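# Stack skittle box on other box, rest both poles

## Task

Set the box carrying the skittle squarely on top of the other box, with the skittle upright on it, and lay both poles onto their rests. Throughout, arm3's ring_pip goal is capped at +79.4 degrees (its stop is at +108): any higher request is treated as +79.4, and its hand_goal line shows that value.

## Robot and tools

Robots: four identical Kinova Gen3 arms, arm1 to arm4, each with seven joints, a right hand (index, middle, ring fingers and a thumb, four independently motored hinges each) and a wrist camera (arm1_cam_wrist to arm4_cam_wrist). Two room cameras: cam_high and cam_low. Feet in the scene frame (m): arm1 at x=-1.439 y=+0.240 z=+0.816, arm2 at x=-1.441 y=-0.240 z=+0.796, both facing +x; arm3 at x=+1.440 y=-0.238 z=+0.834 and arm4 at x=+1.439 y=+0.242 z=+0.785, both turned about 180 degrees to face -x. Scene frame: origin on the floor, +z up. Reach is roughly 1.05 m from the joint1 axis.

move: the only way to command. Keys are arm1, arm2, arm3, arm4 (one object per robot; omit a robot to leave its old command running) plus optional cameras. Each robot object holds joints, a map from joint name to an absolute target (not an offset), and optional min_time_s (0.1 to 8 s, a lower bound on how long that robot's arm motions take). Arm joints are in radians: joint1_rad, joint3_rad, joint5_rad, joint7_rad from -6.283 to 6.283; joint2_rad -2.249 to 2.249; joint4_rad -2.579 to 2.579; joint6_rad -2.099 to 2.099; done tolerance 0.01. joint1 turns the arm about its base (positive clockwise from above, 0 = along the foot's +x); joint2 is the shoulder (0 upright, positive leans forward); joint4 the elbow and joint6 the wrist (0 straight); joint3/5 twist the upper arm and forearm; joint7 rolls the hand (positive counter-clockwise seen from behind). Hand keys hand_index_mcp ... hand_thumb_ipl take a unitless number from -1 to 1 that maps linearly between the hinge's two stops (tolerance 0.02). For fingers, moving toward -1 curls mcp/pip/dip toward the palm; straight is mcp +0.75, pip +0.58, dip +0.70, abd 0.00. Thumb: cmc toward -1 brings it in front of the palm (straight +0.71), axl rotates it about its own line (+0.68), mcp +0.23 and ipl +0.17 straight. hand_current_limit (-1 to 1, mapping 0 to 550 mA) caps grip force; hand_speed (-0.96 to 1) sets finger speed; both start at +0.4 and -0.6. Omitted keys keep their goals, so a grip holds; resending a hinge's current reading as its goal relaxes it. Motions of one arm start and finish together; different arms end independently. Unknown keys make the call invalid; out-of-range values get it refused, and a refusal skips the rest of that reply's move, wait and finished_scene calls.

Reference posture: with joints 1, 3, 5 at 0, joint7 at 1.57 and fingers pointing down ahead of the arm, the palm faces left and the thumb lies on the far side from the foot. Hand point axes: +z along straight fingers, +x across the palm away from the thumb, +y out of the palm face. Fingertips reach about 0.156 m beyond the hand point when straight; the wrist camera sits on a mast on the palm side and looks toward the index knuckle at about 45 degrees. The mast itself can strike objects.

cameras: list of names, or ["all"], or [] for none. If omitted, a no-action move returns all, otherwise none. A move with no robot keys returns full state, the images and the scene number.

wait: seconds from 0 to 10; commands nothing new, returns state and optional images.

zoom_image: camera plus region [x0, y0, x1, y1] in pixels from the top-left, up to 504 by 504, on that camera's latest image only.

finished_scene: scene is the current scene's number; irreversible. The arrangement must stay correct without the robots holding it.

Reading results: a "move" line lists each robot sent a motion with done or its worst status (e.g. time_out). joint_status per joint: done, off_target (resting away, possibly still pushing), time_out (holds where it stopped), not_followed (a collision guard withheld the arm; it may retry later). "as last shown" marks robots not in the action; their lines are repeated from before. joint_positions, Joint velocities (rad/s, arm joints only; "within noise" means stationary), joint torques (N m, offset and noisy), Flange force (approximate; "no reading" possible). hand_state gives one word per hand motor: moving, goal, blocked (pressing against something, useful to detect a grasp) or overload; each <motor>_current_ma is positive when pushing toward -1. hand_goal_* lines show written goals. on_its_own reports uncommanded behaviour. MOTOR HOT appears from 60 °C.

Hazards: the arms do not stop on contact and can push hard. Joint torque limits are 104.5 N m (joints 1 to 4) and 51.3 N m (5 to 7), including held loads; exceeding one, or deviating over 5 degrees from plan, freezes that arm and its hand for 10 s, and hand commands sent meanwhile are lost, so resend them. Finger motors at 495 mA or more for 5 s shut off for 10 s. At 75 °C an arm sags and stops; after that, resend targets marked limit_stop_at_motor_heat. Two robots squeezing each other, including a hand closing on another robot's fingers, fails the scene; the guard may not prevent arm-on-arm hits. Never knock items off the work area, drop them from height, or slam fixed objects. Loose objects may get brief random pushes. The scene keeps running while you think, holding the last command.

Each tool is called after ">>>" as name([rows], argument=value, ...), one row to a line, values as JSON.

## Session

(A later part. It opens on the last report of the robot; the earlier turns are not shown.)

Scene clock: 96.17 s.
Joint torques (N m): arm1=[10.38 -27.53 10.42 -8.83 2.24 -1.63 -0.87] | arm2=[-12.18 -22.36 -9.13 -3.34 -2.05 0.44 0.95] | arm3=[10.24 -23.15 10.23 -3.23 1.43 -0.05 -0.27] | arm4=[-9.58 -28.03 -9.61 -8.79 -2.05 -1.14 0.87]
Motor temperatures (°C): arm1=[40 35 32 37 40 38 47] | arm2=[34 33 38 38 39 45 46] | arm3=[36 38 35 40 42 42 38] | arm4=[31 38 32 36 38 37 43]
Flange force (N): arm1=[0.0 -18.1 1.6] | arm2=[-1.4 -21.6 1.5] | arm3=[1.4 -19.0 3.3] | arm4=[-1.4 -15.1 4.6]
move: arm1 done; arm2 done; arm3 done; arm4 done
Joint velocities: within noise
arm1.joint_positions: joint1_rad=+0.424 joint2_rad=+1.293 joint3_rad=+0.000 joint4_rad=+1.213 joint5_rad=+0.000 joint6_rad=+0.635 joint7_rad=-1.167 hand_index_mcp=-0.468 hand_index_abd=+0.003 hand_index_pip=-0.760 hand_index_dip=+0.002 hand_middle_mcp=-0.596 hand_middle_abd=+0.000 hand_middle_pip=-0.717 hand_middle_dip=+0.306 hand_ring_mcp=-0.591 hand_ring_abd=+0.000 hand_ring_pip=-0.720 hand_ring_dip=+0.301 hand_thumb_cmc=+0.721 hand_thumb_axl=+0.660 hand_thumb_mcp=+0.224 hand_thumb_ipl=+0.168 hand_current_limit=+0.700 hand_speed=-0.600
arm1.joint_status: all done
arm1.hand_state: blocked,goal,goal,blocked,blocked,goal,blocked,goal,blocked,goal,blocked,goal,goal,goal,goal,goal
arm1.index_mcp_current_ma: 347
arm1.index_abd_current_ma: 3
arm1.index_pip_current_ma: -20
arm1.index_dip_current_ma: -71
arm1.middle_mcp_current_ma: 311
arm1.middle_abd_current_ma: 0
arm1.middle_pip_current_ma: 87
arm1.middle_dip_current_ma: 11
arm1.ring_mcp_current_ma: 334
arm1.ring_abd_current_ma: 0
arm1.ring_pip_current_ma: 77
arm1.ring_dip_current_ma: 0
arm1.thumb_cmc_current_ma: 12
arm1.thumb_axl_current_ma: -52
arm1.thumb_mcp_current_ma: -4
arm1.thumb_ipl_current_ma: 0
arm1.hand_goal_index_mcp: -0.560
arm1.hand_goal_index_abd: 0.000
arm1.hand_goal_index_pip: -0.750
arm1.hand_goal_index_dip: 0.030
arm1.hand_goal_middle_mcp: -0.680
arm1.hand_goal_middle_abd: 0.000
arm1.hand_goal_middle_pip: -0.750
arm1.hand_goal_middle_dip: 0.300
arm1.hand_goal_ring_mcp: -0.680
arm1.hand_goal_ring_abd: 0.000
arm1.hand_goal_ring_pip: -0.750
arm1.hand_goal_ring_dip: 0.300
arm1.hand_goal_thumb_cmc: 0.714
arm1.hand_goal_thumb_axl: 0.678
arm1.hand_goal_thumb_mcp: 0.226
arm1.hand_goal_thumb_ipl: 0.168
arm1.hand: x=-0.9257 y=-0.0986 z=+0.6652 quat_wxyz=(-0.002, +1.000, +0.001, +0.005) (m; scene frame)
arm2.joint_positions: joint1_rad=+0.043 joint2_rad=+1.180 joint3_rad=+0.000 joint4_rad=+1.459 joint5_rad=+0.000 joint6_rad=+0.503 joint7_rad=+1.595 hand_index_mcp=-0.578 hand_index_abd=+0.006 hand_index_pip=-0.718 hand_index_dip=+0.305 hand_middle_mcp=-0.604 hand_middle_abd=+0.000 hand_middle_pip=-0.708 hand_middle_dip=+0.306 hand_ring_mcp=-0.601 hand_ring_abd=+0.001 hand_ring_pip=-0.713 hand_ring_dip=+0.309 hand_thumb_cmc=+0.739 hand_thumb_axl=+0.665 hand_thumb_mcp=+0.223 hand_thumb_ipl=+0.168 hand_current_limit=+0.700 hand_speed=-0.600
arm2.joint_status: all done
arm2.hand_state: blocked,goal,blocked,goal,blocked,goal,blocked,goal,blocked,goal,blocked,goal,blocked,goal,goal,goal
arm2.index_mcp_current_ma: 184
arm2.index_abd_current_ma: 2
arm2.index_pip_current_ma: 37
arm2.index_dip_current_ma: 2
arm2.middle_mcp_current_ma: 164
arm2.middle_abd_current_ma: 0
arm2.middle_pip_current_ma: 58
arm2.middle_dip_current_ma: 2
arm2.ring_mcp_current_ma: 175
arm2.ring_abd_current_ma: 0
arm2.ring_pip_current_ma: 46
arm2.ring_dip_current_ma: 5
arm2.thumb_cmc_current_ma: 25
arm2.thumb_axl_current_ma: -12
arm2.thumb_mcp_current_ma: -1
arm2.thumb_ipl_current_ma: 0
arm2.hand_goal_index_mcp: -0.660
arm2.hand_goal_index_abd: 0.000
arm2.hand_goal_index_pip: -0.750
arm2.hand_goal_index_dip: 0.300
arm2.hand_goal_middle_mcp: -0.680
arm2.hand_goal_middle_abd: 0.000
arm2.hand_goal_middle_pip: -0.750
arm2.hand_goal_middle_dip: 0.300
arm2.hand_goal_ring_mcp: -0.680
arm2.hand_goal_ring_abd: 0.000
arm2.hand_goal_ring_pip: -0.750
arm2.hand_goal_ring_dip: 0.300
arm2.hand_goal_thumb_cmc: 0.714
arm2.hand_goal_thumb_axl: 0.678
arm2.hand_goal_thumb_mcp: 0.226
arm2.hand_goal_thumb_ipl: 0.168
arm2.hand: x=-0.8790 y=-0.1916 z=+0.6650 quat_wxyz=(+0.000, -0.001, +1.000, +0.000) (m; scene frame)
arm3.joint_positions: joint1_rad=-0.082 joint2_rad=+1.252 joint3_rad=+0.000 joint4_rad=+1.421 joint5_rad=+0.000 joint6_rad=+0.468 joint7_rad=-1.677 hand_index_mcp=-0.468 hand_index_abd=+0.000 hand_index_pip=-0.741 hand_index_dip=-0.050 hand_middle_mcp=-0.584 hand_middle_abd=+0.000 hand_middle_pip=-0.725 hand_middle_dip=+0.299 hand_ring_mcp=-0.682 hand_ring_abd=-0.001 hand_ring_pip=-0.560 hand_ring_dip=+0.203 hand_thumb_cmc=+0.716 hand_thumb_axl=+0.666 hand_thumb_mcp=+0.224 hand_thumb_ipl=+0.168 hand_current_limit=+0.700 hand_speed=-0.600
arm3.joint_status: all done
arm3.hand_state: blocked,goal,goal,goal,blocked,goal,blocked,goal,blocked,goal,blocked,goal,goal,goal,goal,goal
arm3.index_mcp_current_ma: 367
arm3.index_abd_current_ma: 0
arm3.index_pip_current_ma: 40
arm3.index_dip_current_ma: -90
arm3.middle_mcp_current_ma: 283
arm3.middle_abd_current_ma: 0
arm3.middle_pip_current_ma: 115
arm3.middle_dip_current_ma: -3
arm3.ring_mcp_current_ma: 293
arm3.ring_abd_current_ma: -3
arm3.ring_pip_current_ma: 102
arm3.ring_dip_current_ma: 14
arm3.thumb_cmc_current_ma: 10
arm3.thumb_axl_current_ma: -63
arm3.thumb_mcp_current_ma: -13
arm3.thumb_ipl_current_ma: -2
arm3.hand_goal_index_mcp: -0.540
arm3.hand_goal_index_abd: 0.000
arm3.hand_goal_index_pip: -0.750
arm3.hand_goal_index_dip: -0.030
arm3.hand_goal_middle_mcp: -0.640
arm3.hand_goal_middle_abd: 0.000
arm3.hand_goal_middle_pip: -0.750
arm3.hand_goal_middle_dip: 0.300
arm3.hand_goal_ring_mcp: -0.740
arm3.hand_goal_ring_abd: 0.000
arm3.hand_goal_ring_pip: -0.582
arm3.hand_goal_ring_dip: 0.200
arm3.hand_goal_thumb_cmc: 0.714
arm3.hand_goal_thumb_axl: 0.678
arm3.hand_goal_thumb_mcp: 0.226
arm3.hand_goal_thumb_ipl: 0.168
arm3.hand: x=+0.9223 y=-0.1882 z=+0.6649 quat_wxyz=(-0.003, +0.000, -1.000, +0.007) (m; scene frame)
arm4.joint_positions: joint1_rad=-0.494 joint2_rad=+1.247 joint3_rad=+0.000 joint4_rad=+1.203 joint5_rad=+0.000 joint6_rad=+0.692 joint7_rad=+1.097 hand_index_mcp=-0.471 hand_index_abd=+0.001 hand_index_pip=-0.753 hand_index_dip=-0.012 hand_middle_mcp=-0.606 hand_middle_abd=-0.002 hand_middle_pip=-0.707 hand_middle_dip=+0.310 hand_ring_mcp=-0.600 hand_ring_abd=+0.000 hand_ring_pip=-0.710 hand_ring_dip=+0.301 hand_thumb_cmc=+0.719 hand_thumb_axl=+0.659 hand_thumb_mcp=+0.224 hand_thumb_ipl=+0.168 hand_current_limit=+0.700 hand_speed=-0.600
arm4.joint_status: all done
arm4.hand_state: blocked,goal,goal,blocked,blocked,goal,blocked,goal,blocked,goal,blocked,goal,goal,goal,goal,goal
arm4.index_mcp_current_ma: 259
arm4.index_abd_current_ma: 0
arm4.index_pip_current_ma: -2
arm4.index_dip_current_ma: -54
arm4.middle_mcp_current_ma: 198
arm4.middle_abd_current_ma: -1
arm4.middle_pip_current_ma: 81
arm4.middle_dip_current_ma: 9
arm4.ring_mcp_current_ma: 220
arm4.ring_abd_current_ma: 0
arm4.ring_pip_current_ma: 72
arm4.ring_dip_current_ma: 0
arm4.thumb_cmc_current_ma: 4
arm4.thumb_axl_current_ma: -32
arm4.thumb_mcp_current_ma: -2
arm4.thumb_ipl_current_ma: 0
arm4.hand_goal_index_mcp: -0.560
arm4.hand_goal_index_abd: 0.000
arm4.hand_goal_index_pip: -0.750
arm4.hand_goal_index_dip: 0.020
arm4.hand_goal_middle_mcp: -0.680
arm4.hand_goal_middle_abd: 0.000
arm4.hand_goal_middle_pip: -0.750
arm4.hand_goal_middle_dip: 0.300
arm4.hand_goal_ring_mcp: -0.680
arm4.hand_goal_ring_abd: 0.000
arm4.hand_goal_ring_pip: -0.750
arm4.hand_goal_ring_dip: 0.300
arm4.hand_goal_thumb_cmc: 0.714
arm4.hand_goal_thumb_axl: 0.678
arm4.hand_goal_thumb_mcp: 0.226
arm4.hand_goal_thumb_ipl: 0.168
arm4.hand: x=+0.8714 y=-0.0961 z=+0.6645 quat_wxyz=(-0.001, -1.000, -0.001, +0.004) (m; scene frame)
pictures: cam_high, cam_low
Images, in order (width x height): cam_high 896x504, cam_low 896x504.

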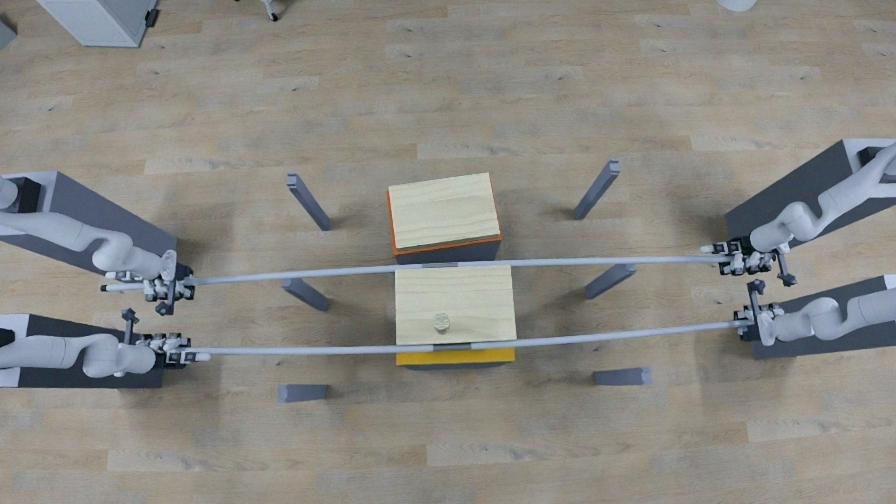

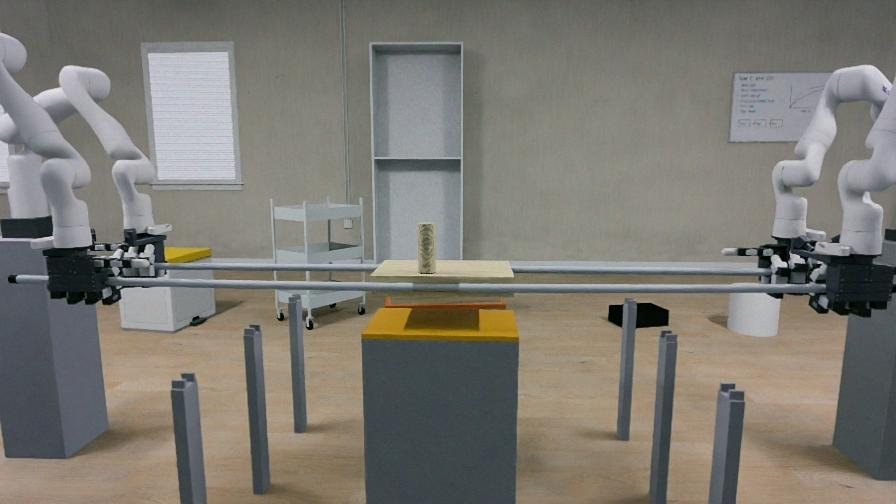

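>>> move(arm1={"joints":{"joint1_rad":0.372,"joint2_rad":1.2668,"joint4_rad":1.2993,"joint6_rad":0.5755,"joint7_rad":-1.2042},"min_time_s":1.8}, arm2={"joints":{"joint1_rad":-0.0216,"joint2_rad":1.1771,"joint4_rad":1.4684,"joint6_rad":0.4961,"joint7_rad":1.5458},"min_time_s":1.8}, arm3={"joints":{"joint1_rad":0.0316,"joint2_rad":1.2506,"joint4_rad":1.4189,"joint6_rad":0.4721,"joint7_rad":-1.5486},"min_time_s":1.8}, arm4={"joints":{"joint1_rad":-0.3947,"joint2_rad":1.218,"joint4_rad":1.2891,"joint6_rad":0.6345,"joint7_rad":1.2107},"min_time_s":1.8})

>>> move(arm1={"joints":{"joint1_rad":0.3167,"joint2_rad":1.2455,"joint4_rad":1.3731,"joint6_rad":0.523,"joint7_rad":-1.2444},"min_time_s":1.8}, arm2={"joints":{"joint1_rad":-0.0859,"joint2_rad":1.1772,"joint4_rad":1.4681,"joint6_rad":0.4963,"joint7_rad":1.4966},"min_time_s":1.8}, arm3={"joints":{"joint1_rad":0.1439,"joint2_rad":1.2575,"joint4_rad":1.3864,"joint6_rad":0.4977,"joint7_rad":-1.4212},"min_time_s":1.8}, arm4={"joints":{"joint1_rad":-0.29,"joint2_rad":1.2007,"joint4_rad":1.3426,"joint6_rad":0.5983,"joint7_rad":1.3305},"min_time_s":1.8})

>>> move(arm1={"joints":{"joint1_rad":0.2584,"joint2_rad":1.2285,"joint4_rad":1.4357,"joint6_rad":0.4774,"joint7_rad":-1.2876},"min_time_s":1.8}, arm2={"joints":{"joint1_rad":-0.1497,"joint2_rad":1.1801,"joint4_rad":1.4578,"joint6_rad":0.5037,"joint7_rad":1.4479},"min_time_s":1.8}, arm3={"joints":{"joint1_rad":0.2527,"joint2_rad":1.2743,"joint4_rad":1.322,"joint6_rad":0.5453,"joint7_rad":-1.2973},"min_time_s":1.8}, arm4={"joints":{"joint1_rad":-0.1819,"joint2_rad":1.1939,"joint4_rad":1.3646,"joint6_rad":0.5831,"joint7_rad":1.4537},"min_time_s":1.8}, cameras=["cam_high","cam_low"])

Scene clock: 98.90 s.
Joint torques (N m): arm1=[9.68 -27.2 10.22 -8.95 1.96 -1.81 -0.81] | arm2=[-12.1 -22.7 -9.12 -3.76 -2.04 0.17 0.99] | arm3=[9.85 -23.6 9.71 -3.55 1.34 -0.26 -0.24] | arm4=[-8.66 -27.84 -9.18 -8.87 -1.7 -1.43 0.72]
Motor temperatures (°C): arm1=[40 35 32 37 40 38 47] | arm2=[34 33 38 38 39 45 46] | arm3=[36 38 35 40 42 42 38] | arm4=[31 38 32 36 38 37 43]
Flange force (N): arm1=[-2.0 -18.1 1.5] | arm2=[-1.7 -21.4 1.7] | arm3=[3.7 -18.0 3.6] | arm4=[1.1 -14.4 4.7]
move: arm1 done; arm2 done; arm3 done; arm4 done
Joint velocities: within noise
arm1.joint_positions: joint1_rad=+0.372 joint2_rad=+1.267 joint3_rad=+0.000 joint4_rad=+1.299 joint5_rad=+0.000 joint6_rad=+0.575 joint7_rad=-1.204 hand_index_mcp=-0.468 hand_index_abd=+0.003 hand_index_pip=-0.760 hand_index_dip=+0.002 hand_middle_mcp=-0.596 hand_middle_abd=+0.000 hand_middle_pip=-0.717 hand_middle_dip=+0.306 hand_ring_mcp=-0.591 hand_ring_abd=+0.000 hand_ring_pip=-0.720 hand_ring_dip=+0.301 hand_thumb_cmc=+0.721 hand_thumb_axl=+0.660 hand_thumb_mcp=+0.224 hand_thumb_ipl=+0.168 hand_current_limit=+0.700 hand_speed=-0.600
arm1.joint_status: all done
arm1.hand_state: blocked,goal,goal,blocked,blocked,goal,blocked,goal,blocked,goal,blocked,goal,goal,goal,goal,goal
arm1.index_mcp_current_ma: 347
arm1.index_abd_current_ma: 3
arm1.index_pip_current_ma: -20
arm1.index_dip_current_ma: -71
arm1.middle_mcp_current_ma: 311
arm1.middle_abd_current_ma: 0
arm1.middle_pip_current_ma: 87
arm1.middle_dip_current_ma: 11
arm1.ring_mcp_current_ma: 334
arm1.ring_abd_current_ma: 0
arm1.ring_pip_current_ma: 77
arm1.ring_dip_current_ma: 0
arm1.thumb_cmc_current_ma: 12
arm1.thumb_axl_current_ma: -52
arm1.thumb_mcp_current_ma: -4
arm1.thumb_ipl_current_ma: 0
arm1.hand_goal_index_mcp: -0.560
arm1.hand_goal_index_abd: 0.000
arm1.hand_goal_index_pip: -0.750
arm1.hand_goal_index_dip: 0.030
arm1.hand_goal_middle_mcp: -0.680
arm1.hand_goal_middle_abd: 0.000
arm1.hand_goal_middle_pip: -0.750
arm1.hand_goal_middle_dip: 0.300
arm1.hand_goal_ring_mcp: -0.680
arm1.hand_goal_ring_abd: 0.000
arm1.hand_goal_ring_pip: -0.750
arm1.hand_goal_ring_dip: 0.300
arm1.hand_goal_thumb_cmc: 0.714
arm1.hand_goal_thumb_axl: 0.678
arm1.hand_goal_thumb_mcp: 0.226
arm1.hand_goal_thumb_ipl: 0.168
arm1.hand: x=-0.9292 y=-0.0643 z=+0.6652 quat_wxyz=(-0.002, +1.000, +0.008, +0.005) (m; scene frame)
arm2.joint_positions: joint1_rad=-0.022 joint2_rad=+1.177 joint3_rad=+0.000 joint4_rad=+1.468 joint5_rad=+0.000 joint6_rad=+0.496 joint7_rad=+1.546 hand_index_mcp=-0.578 hand_index_abd=+0.006 hand_index_pip=-0.718 hand_index_dip=+0.305 hand_middle_mcp=-0.604 hand_middle_abd=+0.000 hand_middle_pip=-0.708 hand_middle_dip=+0.306 hand_ring_mcp=-0.601 hand_ring_abd=+0.001 hand_ring_pip=-0.713 hand_ring_dip=+0.309 hand_thumb_cmc=+0.739 hand_thumb_axl=+0.665 hand_thumb_mcp=+0.223 hand_thumb_ipl=+0.168 hand_current_limit=+0.700 hand_speed=-0.600
arm2.joint_status: all done
arm2.hand_state: blocked,goal,blocked,goal,blocked,goal,blocked,goal,blocked,goal,blocked,goal,blocked,goal,goal,goal
arm2.index_mcp_current_ma: 184
arm2.index_abd_current_ma: 2
arm2.index_pip_current_ma: 37
arm2.index_dip_current_ma: 2
arm2.middle_mcp_current_ma: 164
arm2.middle_abd_current_ma: 0
arm2.middle_pip_current_ma: 58
arm2.middle_dip_current_ma: 2
arm2.ring_mcp_current_ma: 175
arm2.ring_abd_current_ma: 0
arm2.ring_pip_current_ma: 46
arm2.ring_dip_current_ma: 5
arm2.thumb_cmc_current_ma: 25
arm2.thumb_axl_current_ma: -12
arm2.thumb_mcp_current_ma: -1
arm2.thumb_ipl_current_ma: 0
arm2.hand_goal_index_mcp: -0.660
arm2.hand_goal_index_abd: 0.000
arm2.hand_goal_index_pip: -0.750
arm2.hand_goal_index_dip: 0.300
arm2.hand_goal_middle_mcp: -0.680
arm2.hand_goal_middle_abd: 0.000
arm2.hand_goal_middle_pip: -0.750
arm2.hand_goal_middle_dip: 0.300
arm2.hand_goal_ring_mcp: -0.680
arm2.hand_goal_ring_abd: 0.000
arm2.hand_goal_ring_pip: -0.750
arm2.hand_goal_ring_dip: 0.300
arm2.hand_goal_thumb_cmc: 0.714
arm2.hand_goal_thumb_axl: 0.678
arm2.hand_goal_thumb_mcp: 0.226
arm2.hand_goal_thumb_ipl: 0.168
arm2.hand: x=-0.8813 y=-0.1567 z=+0.6650 quat_wxyz=(+0.000, -0.009, +1.000, +0.000) (m; scene frame)
arm3.joint_positions: joint1_rad=+0.032 joint2_rad=+1.251 joint3_rad=+0.000 joint4_rad=+1.419 joint5_rad=+0.000 joint6_rad=+0.472 joint7_rad=-1.549 hand_index_mcp=-0.468 hand_index_abd=+0.000 hand_index_pip=-0.741 hand_index_dip=-0.050 hand_middle_mcp=-0.584 hand_middle_abd=+0.000 hand_middle_pip=-0.725 hand_middle_dip=+0.299 hand_ring_mcp=-0.682 hand_ring_abd=-0.001 hand_ring_pip=-0.560 hand_ring_dip=+0.203 hand_thumb_cmc=+0.716 hand_thumb_axl=+0.666 hand_thumb_mcp=+0.224 hand_thumb_ipl=+0.168 hand_current_limit=+0.700 hand_speed=-0.600
arm3.joint_status: all done
arm3.hand_state: blocked,goal,goal,goal,blocked,goal,blocked,goal,blocked,goal,blocked,goal,goal,goal,goal,goal
arm3.index_mcp_current_ma: 367
arm3.index_abd_current_ma: 0
arm3.index_pip_current_ma: 40
arm3.index_dip_current_ma: -90
arm3.middle_mcp_current_ma: 283
arm3.middle_abd_current_ma: 0
arm3.middle_pip_current_ma: 115
arm3.middle_dip_current_ma: -3
arm3.ring_mcp_current_ma: 293
arm3.ring_abd_current_ma: -3
arm3.ring_pip_current_ma: 102
arm3.ring_dip_current_ma: 14
arm3.thumb_cmc_current_ma: 10
arm3.thumb_axl_current_ma: -63
arm3.thumb_mcp_current_ma: -13
arm3.thumb_ipl_current_ma: -2
arm3.hand_goal_index_mcp: -0.540
arm3.hand_goal_index_abd: 0.000
arm3.hand_goal_index_pip: -0.750
arm3.hand_goal_index_dip: -0.030
arm3.hand_goal_middle_mcp: -0.640
arm3.hand_goal_middle_abd: 0.000
arm3.hand_goal_middle_pip: -0.750
arm3.hand_goal_middle_dip: 0.300
arm3.hand_goal_ring_mcp: -0.740
arm3.hand_goal_ring_abd: 0.000
arm3.hand_goal_ring_pip: -0.582
arm3.hand_goal_ring_dip: 0.200
arm3.hand_goal_thumb_cmc: 0.714
arm3.hand_goal_thumb_axl: 0.678
arm3.hand_goal_thumb_mcp: 0.226
arm3.hand_goal_thumb_ipl: 0.168
arm3.hand: x=+0.9199 y=-0.1265 z=+0.6651 quat_wxyz=(-0.003, +0.008, -1.000, +0.007) (m; scene frame)
arm4.joint_positions: joint1_rad=-0.395 joint2_rad=+1.218 joint3_rad=+0.000 joint4_rad=+1.289 joint5_rad=+0.000 joint6_rad=+0.634 joint7_rad=+1.211 hand_index_mcp=-0.471 hand_index_abd=+0.001 hand_index_pip=-0.753 hand_index_dip=-0.012 hand_middle_mcp=-0.606 hand_middle_abd=-0.001 hand_middle_pip=-0.707 hand_middle_dip=+0.310 hand_ring_mcp=-0.600 hand_ring_abd=+0.000 hand_ring_pip=-0.710 hand_ring_dip=+0.301 hand_thumb_cmc=+0.719 hand_thumb_axl=+0.659 hand_thumb_mcp=+0.224 hand_thumb_ipl=+0.168 hand_current_limit=+0.700 hand_speed=-0.600
arm4.joint_status: all done
arm4.hand_state: blocked,goal,goal,blocked,blocked,goal,blocked,goal,blocked,goal,blocked,goal,goal,goal,goal,goal
arm4.index_mcp_current_ma: 259
arm4.index_abd_current_ma: 0
arm4.index_pip_current_ma: -2
arm4.index_dip_current_ma: -54
arm4.middle_mcp_current_ma: 199
arm4.middle_abd_current_ma: 0
arm4.middle_pip_current_ma: 81
arm4.middle_dip_current_ma: 9
arm4.ring_mcp_current_ma: 220
arm4.ring_abd_current_ma: 0
arm4.ring_pip_current_ma: 72
arm4.ring_dip_current_ma: 0
arm4.thumb_cmc_current_ma: 4
arm4.thumb_axl_current_ma: -32
arm4.thumb_mcp_current_ma: -2
arm4.thumb_ipl_current_ma: 0
arm4.hand_goal_index_mcp: -0.560
arm4.hand_goal_index_abd: 0.000
arm4.hand_goal_index_pip: -0.750
arm4.hand_goal_index_dip: 0.020
arm4.hand_goal_middle_mcp: -0.680
arm4.hand_goal_middle_abd: 0.000
arm4.hand_goal_middle_pip: -0.750
arm4.hand_goal_middle_dip: 0.300
arm4.hand_goal_ring_mcp: -0.680
arm4.hand_goal_ring_abd: 0.000
arm4.hand_goal_ring_pip: -0.750
arm4.hand_goal_ring_dip: 0.300
arm4.hand_goal_thumb_cmc: 0.714
arm4.hand_goal_thumb_axl: 0.678
arm4.hand_goal_thumb_mcp: 0.226
arm4.hand_goal_thumb_ipl: 0.168
arm4.hand: x=+0.8673 y=-0.0346 z=+0.6647 quat_wxyz=(-0.001, -1.000, -0.009, +0.004) (m; scene frame)
pictures: none

Scene clock: 101.03 s.
Joint torques (N m): arm1=[9.19 -26.89 10.12 -8.99 1.75 -1.98 -0.75] | arm2=[-12.01 -23.01 -9.2 -4.29 -2.01 -0.03 1.01] | arm3=[9.55 -24.67 9.33 -4.88 1.36 -0.83 -0.28] | arm4=[-8.28 -27.29 -9.08 -8.43 -1.59 -1.29 0.72]
Motor temperatures (°C): arm1=[40 35 32 37 40 38 47] | arm2=[34 33 38 38 39 45 46] | arm3=[36 38 35 40 42 42 38] | arm4=[31 38 32 36 38 37 43]
Flange force (N): arm1=[-3.6 -18.0 1.4] | arm2=[-1.6 -21.0 1.6] | arm3=[3.8 -16.9 3.5] | arm4=[2.7 -13.7 4.8]
move: arm1 done; arm2 done; arm3 done; arm4 done
Joint velocities: within noise
arm1.joint_positions: joint1_rad=+0.317 joint2_rad=+1.245 joint3_rad=+0.000 joint4_rad=+1.373 joint5_rad=+0.000 joint6_rad=+0.523 joint7_rad=-1.244 hand_index_mcp=-0.468 hand_index_abd=+0.003 hand_index_pip=-0.760 hand_index_dip=+0.002 hand_middle_mcp=-0.596 hand_middle_abd=+0.000 hand_middle_pip=-0.717 hand_middle_dip=+0.306 hand_ring_mcp=-0.591 hand_ring_abd=+0.000 hand_ring_pip=-0.720 hand_ring_dip=+0.301 hand_thumb_cmc=+0.721 hand_thumb_axl=+0.660 hand_thumb_mcp=+0.224 hand_thumb_ipl=+0.168 hand_current_limit=+0.700 hand_speed=-0.600
arm1.joint_status: all done
arm1.hand_state: blocked,goal,goal,blocked,blocked,goal,blocked,goal,blocked,goal,blocked,goal,goal,goal,goal,goal
arm1.index_mcp_current_ma: 347
arm1.index_abd_current_ma: 3
arm1.index_pip_current_ma: -20
arm1.index_dip_current_ma: -71
arm1.middle_mcp_current_ma: 311
arm1.middle_abd_current_ma: 0
arm1.middle_pip_current_ma: 87
arm1.middle_dip_current_ma: 11
arm1.ring_mcp_current_ma: 334
arm1.ring_abd_current_ma: 0
arm1.ring_pip_current_ma: 77
arm1.ring_dip_current_ma: 0
arm1.thumb_cmc_current_ma: 12
arm1.thumb_axl_current_ma: -52
arm1.thumb_mcp_current_ma: -4
arm1.thumb_ipl_current_ma: 0
arm1.hand_goal_index_mcp: -0.560
arm1.hand_goal_index_abd: 0.000
arm1.hand_goal_index_pip: -0.750
arm1.hand_goal_index_dip: 0.030
arm1.hand_goal_middle_mcp: -0.680
arm1.hand_goal_middle_abd: 0.000
arm1.hand_goal_middle_pip: -0.750
arm1.hand_goal_middle_dip: 0.300
arm1.hand_goal_ring_mcp: -0.680
arm1.hand_goal_ring_abd: 0.000
arm1.hand_goal_ring_pip: -0.750
arm1.hand_goal_ring_dip: 0.300
arm1.hand_goal_thumb_cmc: 0.714
arm1.hand_goal_thumb_axl: 0.678
arm1.hand_goal_thumb_mcp: 0.226
arm1.hand_goal_thumb_ipl: 0.168
arm1.hand: x=-0.9327 y=-0.0301 z=+0.6652 quat_wxyz=(-0.002, +1.000, +0.016, +0.005) (m; scene frame)
arm2.joint_positions: joint1_rad=-0.086 joint2_rad=+1.177 joint3_rad=+0.000 joint4_rad=+1.468 joint5_rad=+0.000 joint6_rad=+0.496 joint7_rad=+1.497 hand_index_mcp=-0.578 hand_index_abd=+0.006 hand_index_pip=-0.718 hand_index_dip=+0.305 hand_middle_mcp=-0.604 hand_middle_abd=+0.000 hand_middle_pip=-0.708 hand_middle_dip=+0.306 hand_ring_mcp=-0.601 hand_ring_abd=+0.002 hand_ring_pip=-0.713 hand_ring_dip=+0.309 hand_thumb_cmc=+0.739 hand_thumb_axl=+0.665 hand_thumb_mcp=+0.223 hand_thumb_ipl=+0.168 hand_current_limit=+0.700 hand_speed=-0.600
arm2.joint_status: all done
arm2.hand_state: blocked,goal,blocked,goal,blocked,goal,blocked,goal,blocked,goal,blocked,goal,blocked,goal,goal,goal
arm2.index_mcp_current_ma: 184
arm2.index_abd_current_ma: 2
arm2.index_pip_current_ma: 37
arm2.index_dip_current_ma: 2
arm2.middle_mcp_current_ma: 164
arm2.middle_abd_current_ma: 0
arm2.middle_pip_current_ma: 58
arm2.middle_dip_current_ma: 2
arm2.ring_mcp_current_ma: 175
arm2.ring_abd_current_ma: 0
arm2.ring_pip_current_ma: 46
arm2.ring_dip_current_ma: 5
arm2.thumb_cmc_current_ma: 25
arm2.thumb_axl_current_ma: -12
arm2.thumb_mcp_current_ma: -1
arm2.thumb_ipl_current_ma: 0
arm2.hand_goal_index_mcp: -0.660
arm2.hand_goal_index_abd: 0.000
arm2.hand_goal_index_pip: -0.750
arm2.hand_goal_index_dip: 0.300
arm2.hand_goal_middle_mcp: -0.680
arm2.hand_goal_middle_abd: 0.000
arm2.hand_goal_middle_pip: -0.750
arm2.hand_goal_middle_dip: 0.300
arm2.hand_goal_ring_mcp: -0.680
arm2.hand_goal_ring_abd: 0.000
arm2.hand_goal_ring_pip: -0.750
arm2.hand_goal_ring_dip: 0.300
arm2.hand_goal_thumb_cmc: 0.714
arm2.hand_goal_thumb_axl: 0.678
arm2.hand_goal_thumb_mcp: 0.226
arm2.hand_goal_thumb_ipl: 0.168
arm2.hand: x=-0.8835 y=-0.1218 z=+0.6650 quat_wxyz=(+0.000, -0.016, +1.000, +0.000) (m; scene frame)
arm3.joint_positions: joint1_rad=+0.144 joint2_rad=+1.258 joint3_rad=+0.000 joint4_rad=+1.386 joint5_rad=+0.000 joint6_rad=+0.498 joint7_rad=-1.421 hand_index_mcp=-0.468 hand_index_abd=+0.000 hand_index_pip=-0.741 hand_index_dip=-0.050 hand_middle_mcp=-0.584 hand_middle_abd=+0.000 hand_middle_pip=-0.725 hand_middle_dip=+0.299 hand_ring_mcp=-0.682 hand_ring_abd=-0.001 hand_ring_pip=-0.560 hand_ring_dip=+0.203 hand_thumb_cmc=+0.716 hand_thumb_axl=+0.666 hand_thumb_mcp=+0.224 hand_thumb_ipl=+0.168 hand_current_limit=+0.700 hand_speed=-0.600
arm3.joint_status: all done
arm3.hand_state: blocked,goal,goal,goal,blocked,goal,blocked,goal,blocked,goal,blocked,goal,goal,goal,goal,goal
arm3.index_mcp_current_ma: 367
arm3.index_abd_current_ma: 0
arm3.index_pip_current_ma: 40
arm3.index_dip_current_ma: -90
arm3.middle_mcp_current_ma: 283
arm3.middle_abd_current_ma: 0
arm3.middle_pip_current_ma: 115
arm3.middle_dip_current_ma: -3
arm3.ring_mcp_current_ma: 293
arm3.ring_abd_current_ma: -4
arm3.ring_pip_current_ma: 102
arm3.ring_dip_current_ma: 14
arm3.thumb_cmc_current_ma: 10
arm3.thumb_axl_current_ma: -63
arm3.thumb_mcp_current_ma: -13
arm3.thumb_ipl_current_ma: -2
arm3.hand_goal_index_mcp: -0.540
arm3.hand_goal_index_abd: 0.000
arm3.hand_goal_index_pip: -0.750
arm3.hand_goal_index_dip: -0.030
arm3.hand_goal_middle_mcp: -0.640
arm3.hand_goal_middle_abd: 0.000
arm3.hand_goal_middle_pip: -0.750
arm3.hand_goal_middle_dip: 0.300
arm3.hand_goal_ring_mcp: -0.740
arm3.hand_goal_ring_abd: 0.000
arm3.hand_goal_ring_pip: -0.582
arm3.hand_goal_ring_dip: 0.200
arm3.hand_goal_thumb_cmc: 0.714
arm3.hand_goal_thumb_axl: 0.678
arm3.hand_goal_thumb_mcp: 0.226
arm3.hand_goal_thumb_ipl: 0.168
arm3.hand: x=+0.9173 y=-0.0646 z=+0.6651 quat_wxyz=(-0.003, +0.015, -1.000, +0.007) (m; scene frame)
arm4.joint_positions: joint1_rad=-0.290 joint2_rad=+1.201 joint3_rad=+0.000 joint4_rad=+1.343 joint5_rad=+0.000 joint6_rad=+0.598 joint7_rad=+1.330 hand_index_mcp=-0.471 hand_index_abd=+0.001 hand_index_pip=-0.753 hand_index_dip=-0.012 hand_middle_mcp=-0.606 hand_middle_abd=+0.000 hand_middle_pip=-0.707 hand_middle_dip=+0.310 hand_ring_mcp=-0.600 hand_ring_abd=+0.000 hand_ring_pip=-0.710 hand_ring_dip=+0.301 hand_thumb_cmc=+0.719 hand_thumb_axl=+0.659 hand_thumb_mcp=+0.224 hand_thumb_ipl=+0.168 hand_current_limit=+0.700 hand_speed=-0.600
arm4.joint_status: all done
arm4.hand_state: blocked,goal,goal,blocked,blocked,goal,blocked,goal,blocked,goal,blocked,goal,goal,goal,goal,goal
arm4.index_mcp_current_ma: 259
arm4.index_abd_current_ma: 0
arm4.index_pip_current_ma: -2
arm4.index_dip_current_ma: -54
arm4.middle_mcp_current_ma: 199
arm4.middle_abd_current_ma: 0
arm4.middle_pip_current_ma: 81
arm4.middle_dip_current_ma: 9
arm4.ring_mcp_current_ma: 220
arm4.ring_abd_current_ma: 0
arm4.ring_pip_current_ma: 72
arm4.ring_dip_current_ma: 0
arm4.thumb_cmc_current_ma: 4
arm4.thumb_axl_current_ma: -32
arm4.thumb_mcp_current_ma: -2
arm4.thumb_ipl_current_ma: 0
arm4.hand_goal_index_mcp: -0.560
arm4.hand_goal_index_abd: 0.000
arm4.hand_goal_index_pip: -0.750
arm4.hand_goal_index_dip: 0.020
arm4.hand_goal_middle_mcp: -0.680
arm4.hand_goal_middle_abd: 0.000
arm4.hand_goal_middle_pip: -0.750
arm4.hand_goal_middle_dip: 0.300
arm4.hand_goal_ring_mcp: -0.680
arm4.hand_goal_ring_abd: 0.000
arm4.hand_goal_ring_pip: -0.750
arm4.hand_goal_ring_dip: 0.300
arm4.hand_goal_thumb_cmc: 0.714
arm4.hand_goal_thumb_axl: 0.678
arm4.hand_goal_thumb_mcp: 0.226
arm4.hand_goal_thumb_ipl: 0.168
arm4.hand: x=+0.8631 y=+0.0268 z=+0.6649 quat_wxyz=(-0.001, -1.000, -0.016, +0.004) (m; scene frame)
pictures: none

Scene clock: 103.17 s.
Joint torques (N m): arm1=[9.16 -26.3 10.31 -8.65 1.55 -1.99 -0.77] | arm2=[-11.93 -24.01 -8.99 -5.38 -2.07 -0.7 1] | arm3=[8.84 -26.7 8.49 -7.58 1.42 -1.92 -0.14] | arm4=[-8.53 -26.11 -9.35 -6.98 -1.54 -0.52 0.67]
Motor temperatures (°C): arm1=[40 35 32 37 40 38 47] | arm2=[34 33 38 38 39 45 46] | arm3=[36 38 35 40 42 42 38] | arm4=[31 38 32 36 38 37 43]
Flange force (N): arm1=[-4.1 -18.1 1.2] | arm2=[-1.3 -20.8 1.8] | arm3=[0.9 -16.3 3.1] | arm4=[2.2 -13.7 4.8]
move: arm1 done; arm2 done; arm3 done; arm4 done
Joint velocities: within noise
arm1.joint_positions: joint1_rad=+0.258 joint2_rad=+1.229 joint3_rad=+0.000 joint4_rad=+1.436 joint5_rad=+0.000 joint6_rad=+0.477 joint7_rad=-1.288 hand_index_mcp=-0.468 hand_index_abd=+0.003 hand_index_pip=-0.760 hand_index_dip=+0.002 hand_middle_mcp=-0.596 hand_middle_abd=+0.000 hand_middle_pip=-0.717 hand_middle_dip=+0.306 hand_ring_mcp=-0.591 hand_ring_abd=+0.000 hand_ring_pip=-0.720 hand_ring_dip=+0.301 hand_thumb_cmc=+0.721 hand_thumb_axl=+0.660 hand_thumb_mcp=+0.224 hand_thumb_ipl=+0.168 hand_current_limit=+0.700 hand_speed=-0.600
arm1.joint_status: all done
arm1.hand_state: blocked,goal,goal,blocked,blocked,goal,blocked,goal,blocked,goal,blocked,goal,goal,goal,goal,goal
arm1.index_mcp_current_ma: 347
arm1.index_abd_current_ma: 3
arm1.index_pip_current_ma: -20
arm1.index_dip_current_ma: -71
arm1.middle_mcp_current_ma: 311
arm1.middle_abd_current_ma: 0
arm1.middle_pip_current_ma: 87
arm1.middle_dip_current_ma: 11
arm1.ring_mcp_current_ma: 334
arm1.ring_abd_current_ma: 0
arm1.ring_pip_current_ma: 77
arm1.ring_dip_current_ma: 1
arm1.thumb_cmc_current_ma: 12
arm1.thumb_axl_current_ma: -52
arm1.thumb_mcp_current_ma: -4
arm1.thumb_ipl_current_ma: 0
arm1.hand_goal_index_mcp: -0.560
arm1.hand_goal_index_abd: 0.000
arm1.hand_goal_index_pip: -0.750
arm1.hand_goal_index_dip: 0.030
arm1.hand_goal_middle_mcp: -0.680
arm1.hand_goal_middle_abd: 0.000
arm1.hand_goal_middle_pip: -0.750
arm1.hand_goal_middle_dip: 0.300
arm1.hand_goal_ring_mcp: -0.680
arm1.hand_goal_ring_abd: 0.000
arm1.hand_goal_ring_pip: -0.750
arm1.hand_goal_ring_dip: 0.300
arm1.hand_goal_thumb_cmc: 0.714
arm1.hand_goal_thumb_axl: 0.678
arm1.hand_goal_thumb_mcp: 0.226
arm1.hand_goal_thumb_ipl: 0.168
arm1.hand: x=-0.9360 y=+0.0040 z=+0.6652 quat_wxyz=(-0.002, +1.000, +0.023, +0.005) (m; scene frame)
arm2.joint_positions: joint1_rad=-0.150 joint2_rad=+1.180 joint3_rad=+0.000 joint4_rad=+1.458 joint5_rad=+0.000 joint6_rad=+0.504 joint7_rad=+1.448 hand_index_mcp=-0.578 hand_index_abd=+0.006 hand_index_pip=-0.718 hand_index_dip=+0.305 hand_middle_mcp=-0.604 hand_middle_abd=+0.000 hand_middle_pip=-0.708 hand_middle_dip=+0.306 hand_ring_mcp=-0.601 hand_ring_abd=+0.002 hand_ring_pip=-0.713 hand_ring_dip=+0.309 hand_thumb_cmc=+0.739 hand_thumb_axl=+0.665 hand_thumb_mcp=+0.223 hand_thumb_ipl=+0.168 hand_current_limit=+0.700 hand_speed=-0.600
arm2.joint_status: all done
arm2.hand_state: blocked,goal,blocked,goal,blocked,goal,blocked,goal,blocked,goal,blocked,goal,blocked,goal,goal,goal
arm2.index_mcp_current_ma: 184
arm2.index_abd_current_ma: 2
arm2.index_pip_current_ma: 37
arm2.index_dip_current_ma: 2
arm2.middle_mcp_current_ma: 165
arm2.middle_abd_current_ma: 0
arm2.middle_pip_current_ma: 58
arm2.middle_dip_current_ma: 2
arm2.ring_mcp_current_ma: 175
arm2.ring_abd_current_ma: 0
arm2.ring_pip_current_ma: 46
arm2.ring_dip_current_ma: 5
arm2.thumb_cmc_current_ma: 25
arm2.thumb_axl_current_ma: -12
arm2.thumb_mcp_current_ma: -1
arm2.thumb_ipl_current_ma: 0
arm2.hand_goal_index_mcp: -0.660
arm2.hand_goal_index_abd: 0.000
arm2.hand_goal_index_pip: -0.750
arm2.hand_goal_index_dip: 0.300
arm2.hand_goal_middle_mcp: -0.680
arm2.hand_goal_middle_abd: 0.000
arm2.hand_goal_middle_pip: -0.750
arm2.hand_goal_middle_dip: 0.300
arm2.hand_goal_ring_mcp: -0.680
arm2.hand_goal_ring_abd: 0.000
arm2.hand_goal_ring_pip: -0.750
arm2.hand_goal_ring_dip: 0.300
arm2.hand_goal_thumb_cmc: 0.714
arm2.hand_goal_thumb_axl: 0.678
arm2.hand_goal_thumb_mcp: 0.226
arm2.hand_goal_thumb_ipl: 0.168
arm2.hand: x=-0.8855 y=-0.0868 z=+0.6650 quat_wxyz=(+0.000, -0.024, +1.000, +0.000) (m; scene frame)
arm3.joint_positions: joint1_rad=+0.253 joint2_rad=+1.274 joint3_rad=+0.000 joint4_rad=+1.322 joint5_rad=+0.000 joint6_rad=+0.545 joint7_rad=-1.297 hand_index_mcp=-0.468 hand_index_abd=+0.000 hand_index_pip=-0.741 hand_index_dip=-0.050 hand_middle_mcp=-0.584 hand_middle_abd=+0.000 hand_middle_pip=-0.725 hand_middle_dip=+0.299 hand_ring_mcp=-0.682 hand_ring_abd=-0.001 hand_ring_pip=-0.560 hand_ring_dip=+0.203 hand_thumb_cmc=+0.716 hand_thumb_axl=+0.666 hand_thumb_mcp=+0.224 hand_thumb_ipl=+0.168 hand_current_limit=+0.700 hand_speed=-0.600
arm3.joint_status: all done
arm3.hand_state: blocked,goal,goal,goal,blocked,goal,blocked,goal,blocked,goal,blocked,goal,goal,goal,goal,goal
arm3.index_mcp_current_ma: 367
arm3.index_abd_current_ma: 0
arm3.index_pip_current_ma: 40
arm3.index_dip_current_ma: -90
arm3.middle_mcp_current_ma: 283
arm3.middle_abd_current_ma: 0
arm3.middle_pip_current_ma: 115
arm3.middle_dip_current_ma: -3
arm3.ring_mcp_current_ma: 293
arm3.ring_abd_current_ma: -4
arm3.ring_pip_current_ma: 102
arm3.ring_dip_current_ma: 15
arm3.thumb_cmc_current_ma: 10
arm3.thumb_axl_current_ma: -63
arm3.thumb_mcp_current_ma: -13
arm3.thumb_ipl_current_ma: -2
arm3.hand_goal_index_mcp: -0.540
arm3.hand_goal_index_abd: 0.000
arm3.hand_goal_index_pip: -0.750
arm3.hand_goal_index_dip: -0.030
arm3.hand_goal_middle_mcp: -0.640
arm3.hand_goal_middle_abd: 0.000
arm3.hand_goal_middle_pip: -0.750
arm3.hand_goal_middle_dip: 0.300
arm3.hand_goal_ring_mcp: -0.740
arm3.hand_goal_ring_abd: 0.000
arm3.hand_goal_ring_pip: -0.582
arm3.hand_goal_ring_dip: 0.200
arm3.hand_goal_thumb_cmc: 0.714
arm3.hand_goal_thumb_axl: 0.678
arm3.hand_goal_thumb_mcp: 0.226
arm3.hand_goal_thumb_ipl: 0.168
arm3.hand: x=+0.9142 y=-0.0024 z=+0.6649 quat_wxyz=(-0.003, +0.023, -1.000, +0.007) (m; scene frame)
arm4.joint_positions: joint1_rad=-0.182 joint2_rad=+1.194 joint3_rad=+0.000 joint4_rad=+1.365 joint5_rad=+0.000 joint6_rad=+0.583 joint7_rad=+1.454 hand_index_mcp=-0.471 hand_index_abd=+0.001 hand_index_pip=-0.753 hand_index_dip=-0.012 hand_middle_mcp=-0.605 hand_middle_abd=+0.002 hand_middle_pip=-0.708 hand_middle_dip=+0.310 hand_ring_mcp=-0.600 hand_ring_abd=+0.000 hand_ring_pip=-0.710 hand_ring_dip=+0.301 hand_thumb_cmc=+0.719 hand_thumb_axl=+0.659 hand_thumb_mcp=+0.224 hand_thumb_ipl=+0.168 hand_current_limit=+0.700 hand_speed=-0.600
arm4.joint_status: all done
arm4.hand_state: blocked,goal,goal,blocked,blocked,goal,blocked,goal,blocked,goal,blocked,goal,goal,goal,goal,goal
arm4.index_mcp_current_ma: 259
arm4.index_abd_current_ma: 0
arm4.index_pip_current_ma: -2
arm4.index_dip_current_ma: -54
arm4.middle_mcp_current_ma: 202
arm4.middle_abd_current_ma: 1
arm4.middle_pip_current_ma: 78
arm4.middle_dip_current_ma: 9
arm4.ring_mcp_current_ma: 220
arm4.ring_abd_current_ma: 0
arm4.ring_pip_current_ma: 72
arm4.ring_dip_current_ma: 0
arm4.thumb_cmc_current_ma: 4
arm4.thumb_axl_current_ma: -32
arm4.thumb_mcp_current_ma: -2
arm4.thumb_ipl_current_ma: 0
arm4.hand_goal_index_mcp: -0.560
arm4.hand_goal_index_abd: 0.000
arm4.hand_goal_index_pip: -0.750
arm4.hand_goal_index_dip: 0.020
arm4.hand_goal_middle_mcp: -0.680
arm4.hand_goal_middle_abd: 0.000
arm4.hand_goal_middle_pip: -0.750
arm4.hand_goal_middle_dip: 0.300
arm4.hand_goal_ring_mcp: -0.680
arm4.hand_goal_ring_abd: 0.000
arm4.hand_goal_ring_pip: -0.750
arm4.hand_goal_ring_dip: 0.300
arm4.hand_goal_thumb_cmc: 0.714
arm4.hand_goal_thumb_axl: 0.678
arm4.hand_goal_thumb_mcp: 0.226
arm4.hand_goal_thumb_ipl: 0.168
arm4.hand: x=+0.8586 y=+0.0879 z=+0.6648 quat_wxyz=(-0.001, -1.000, -0.024, +0.004) (m; scene frame)
pictures: cam_high, cam_low
Images, in order (width x height): cam_high 896x504, cam_low 896x504.

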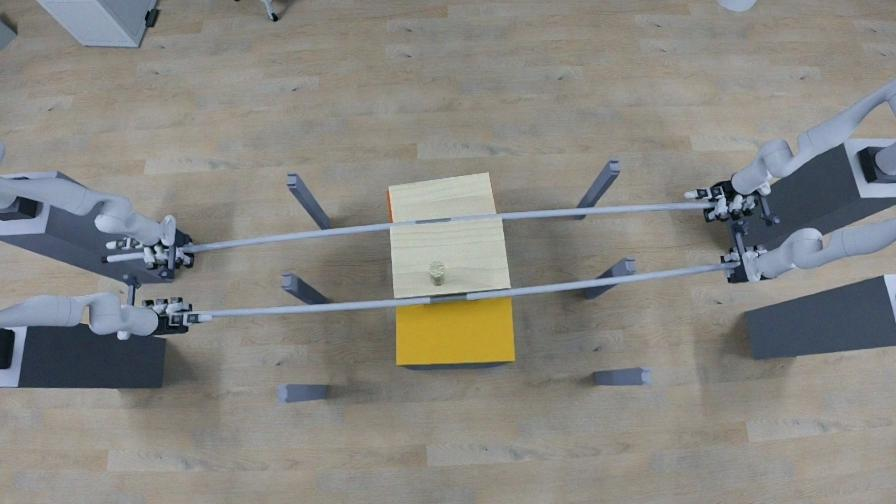

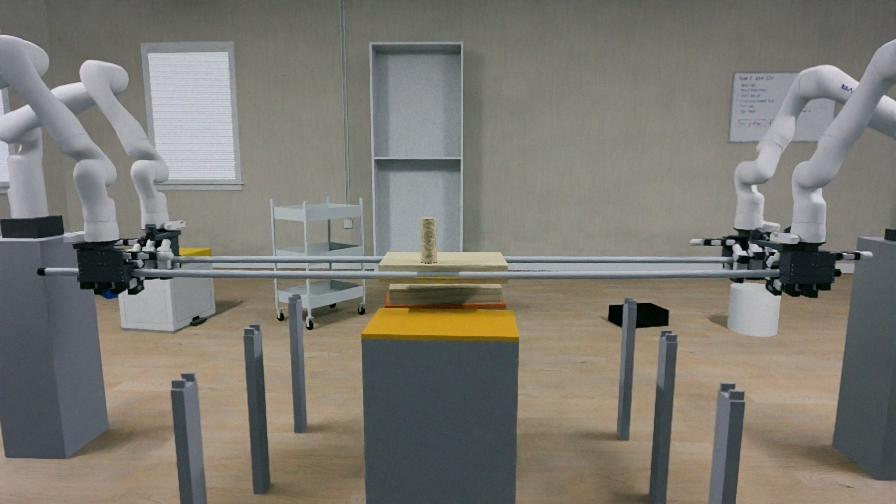

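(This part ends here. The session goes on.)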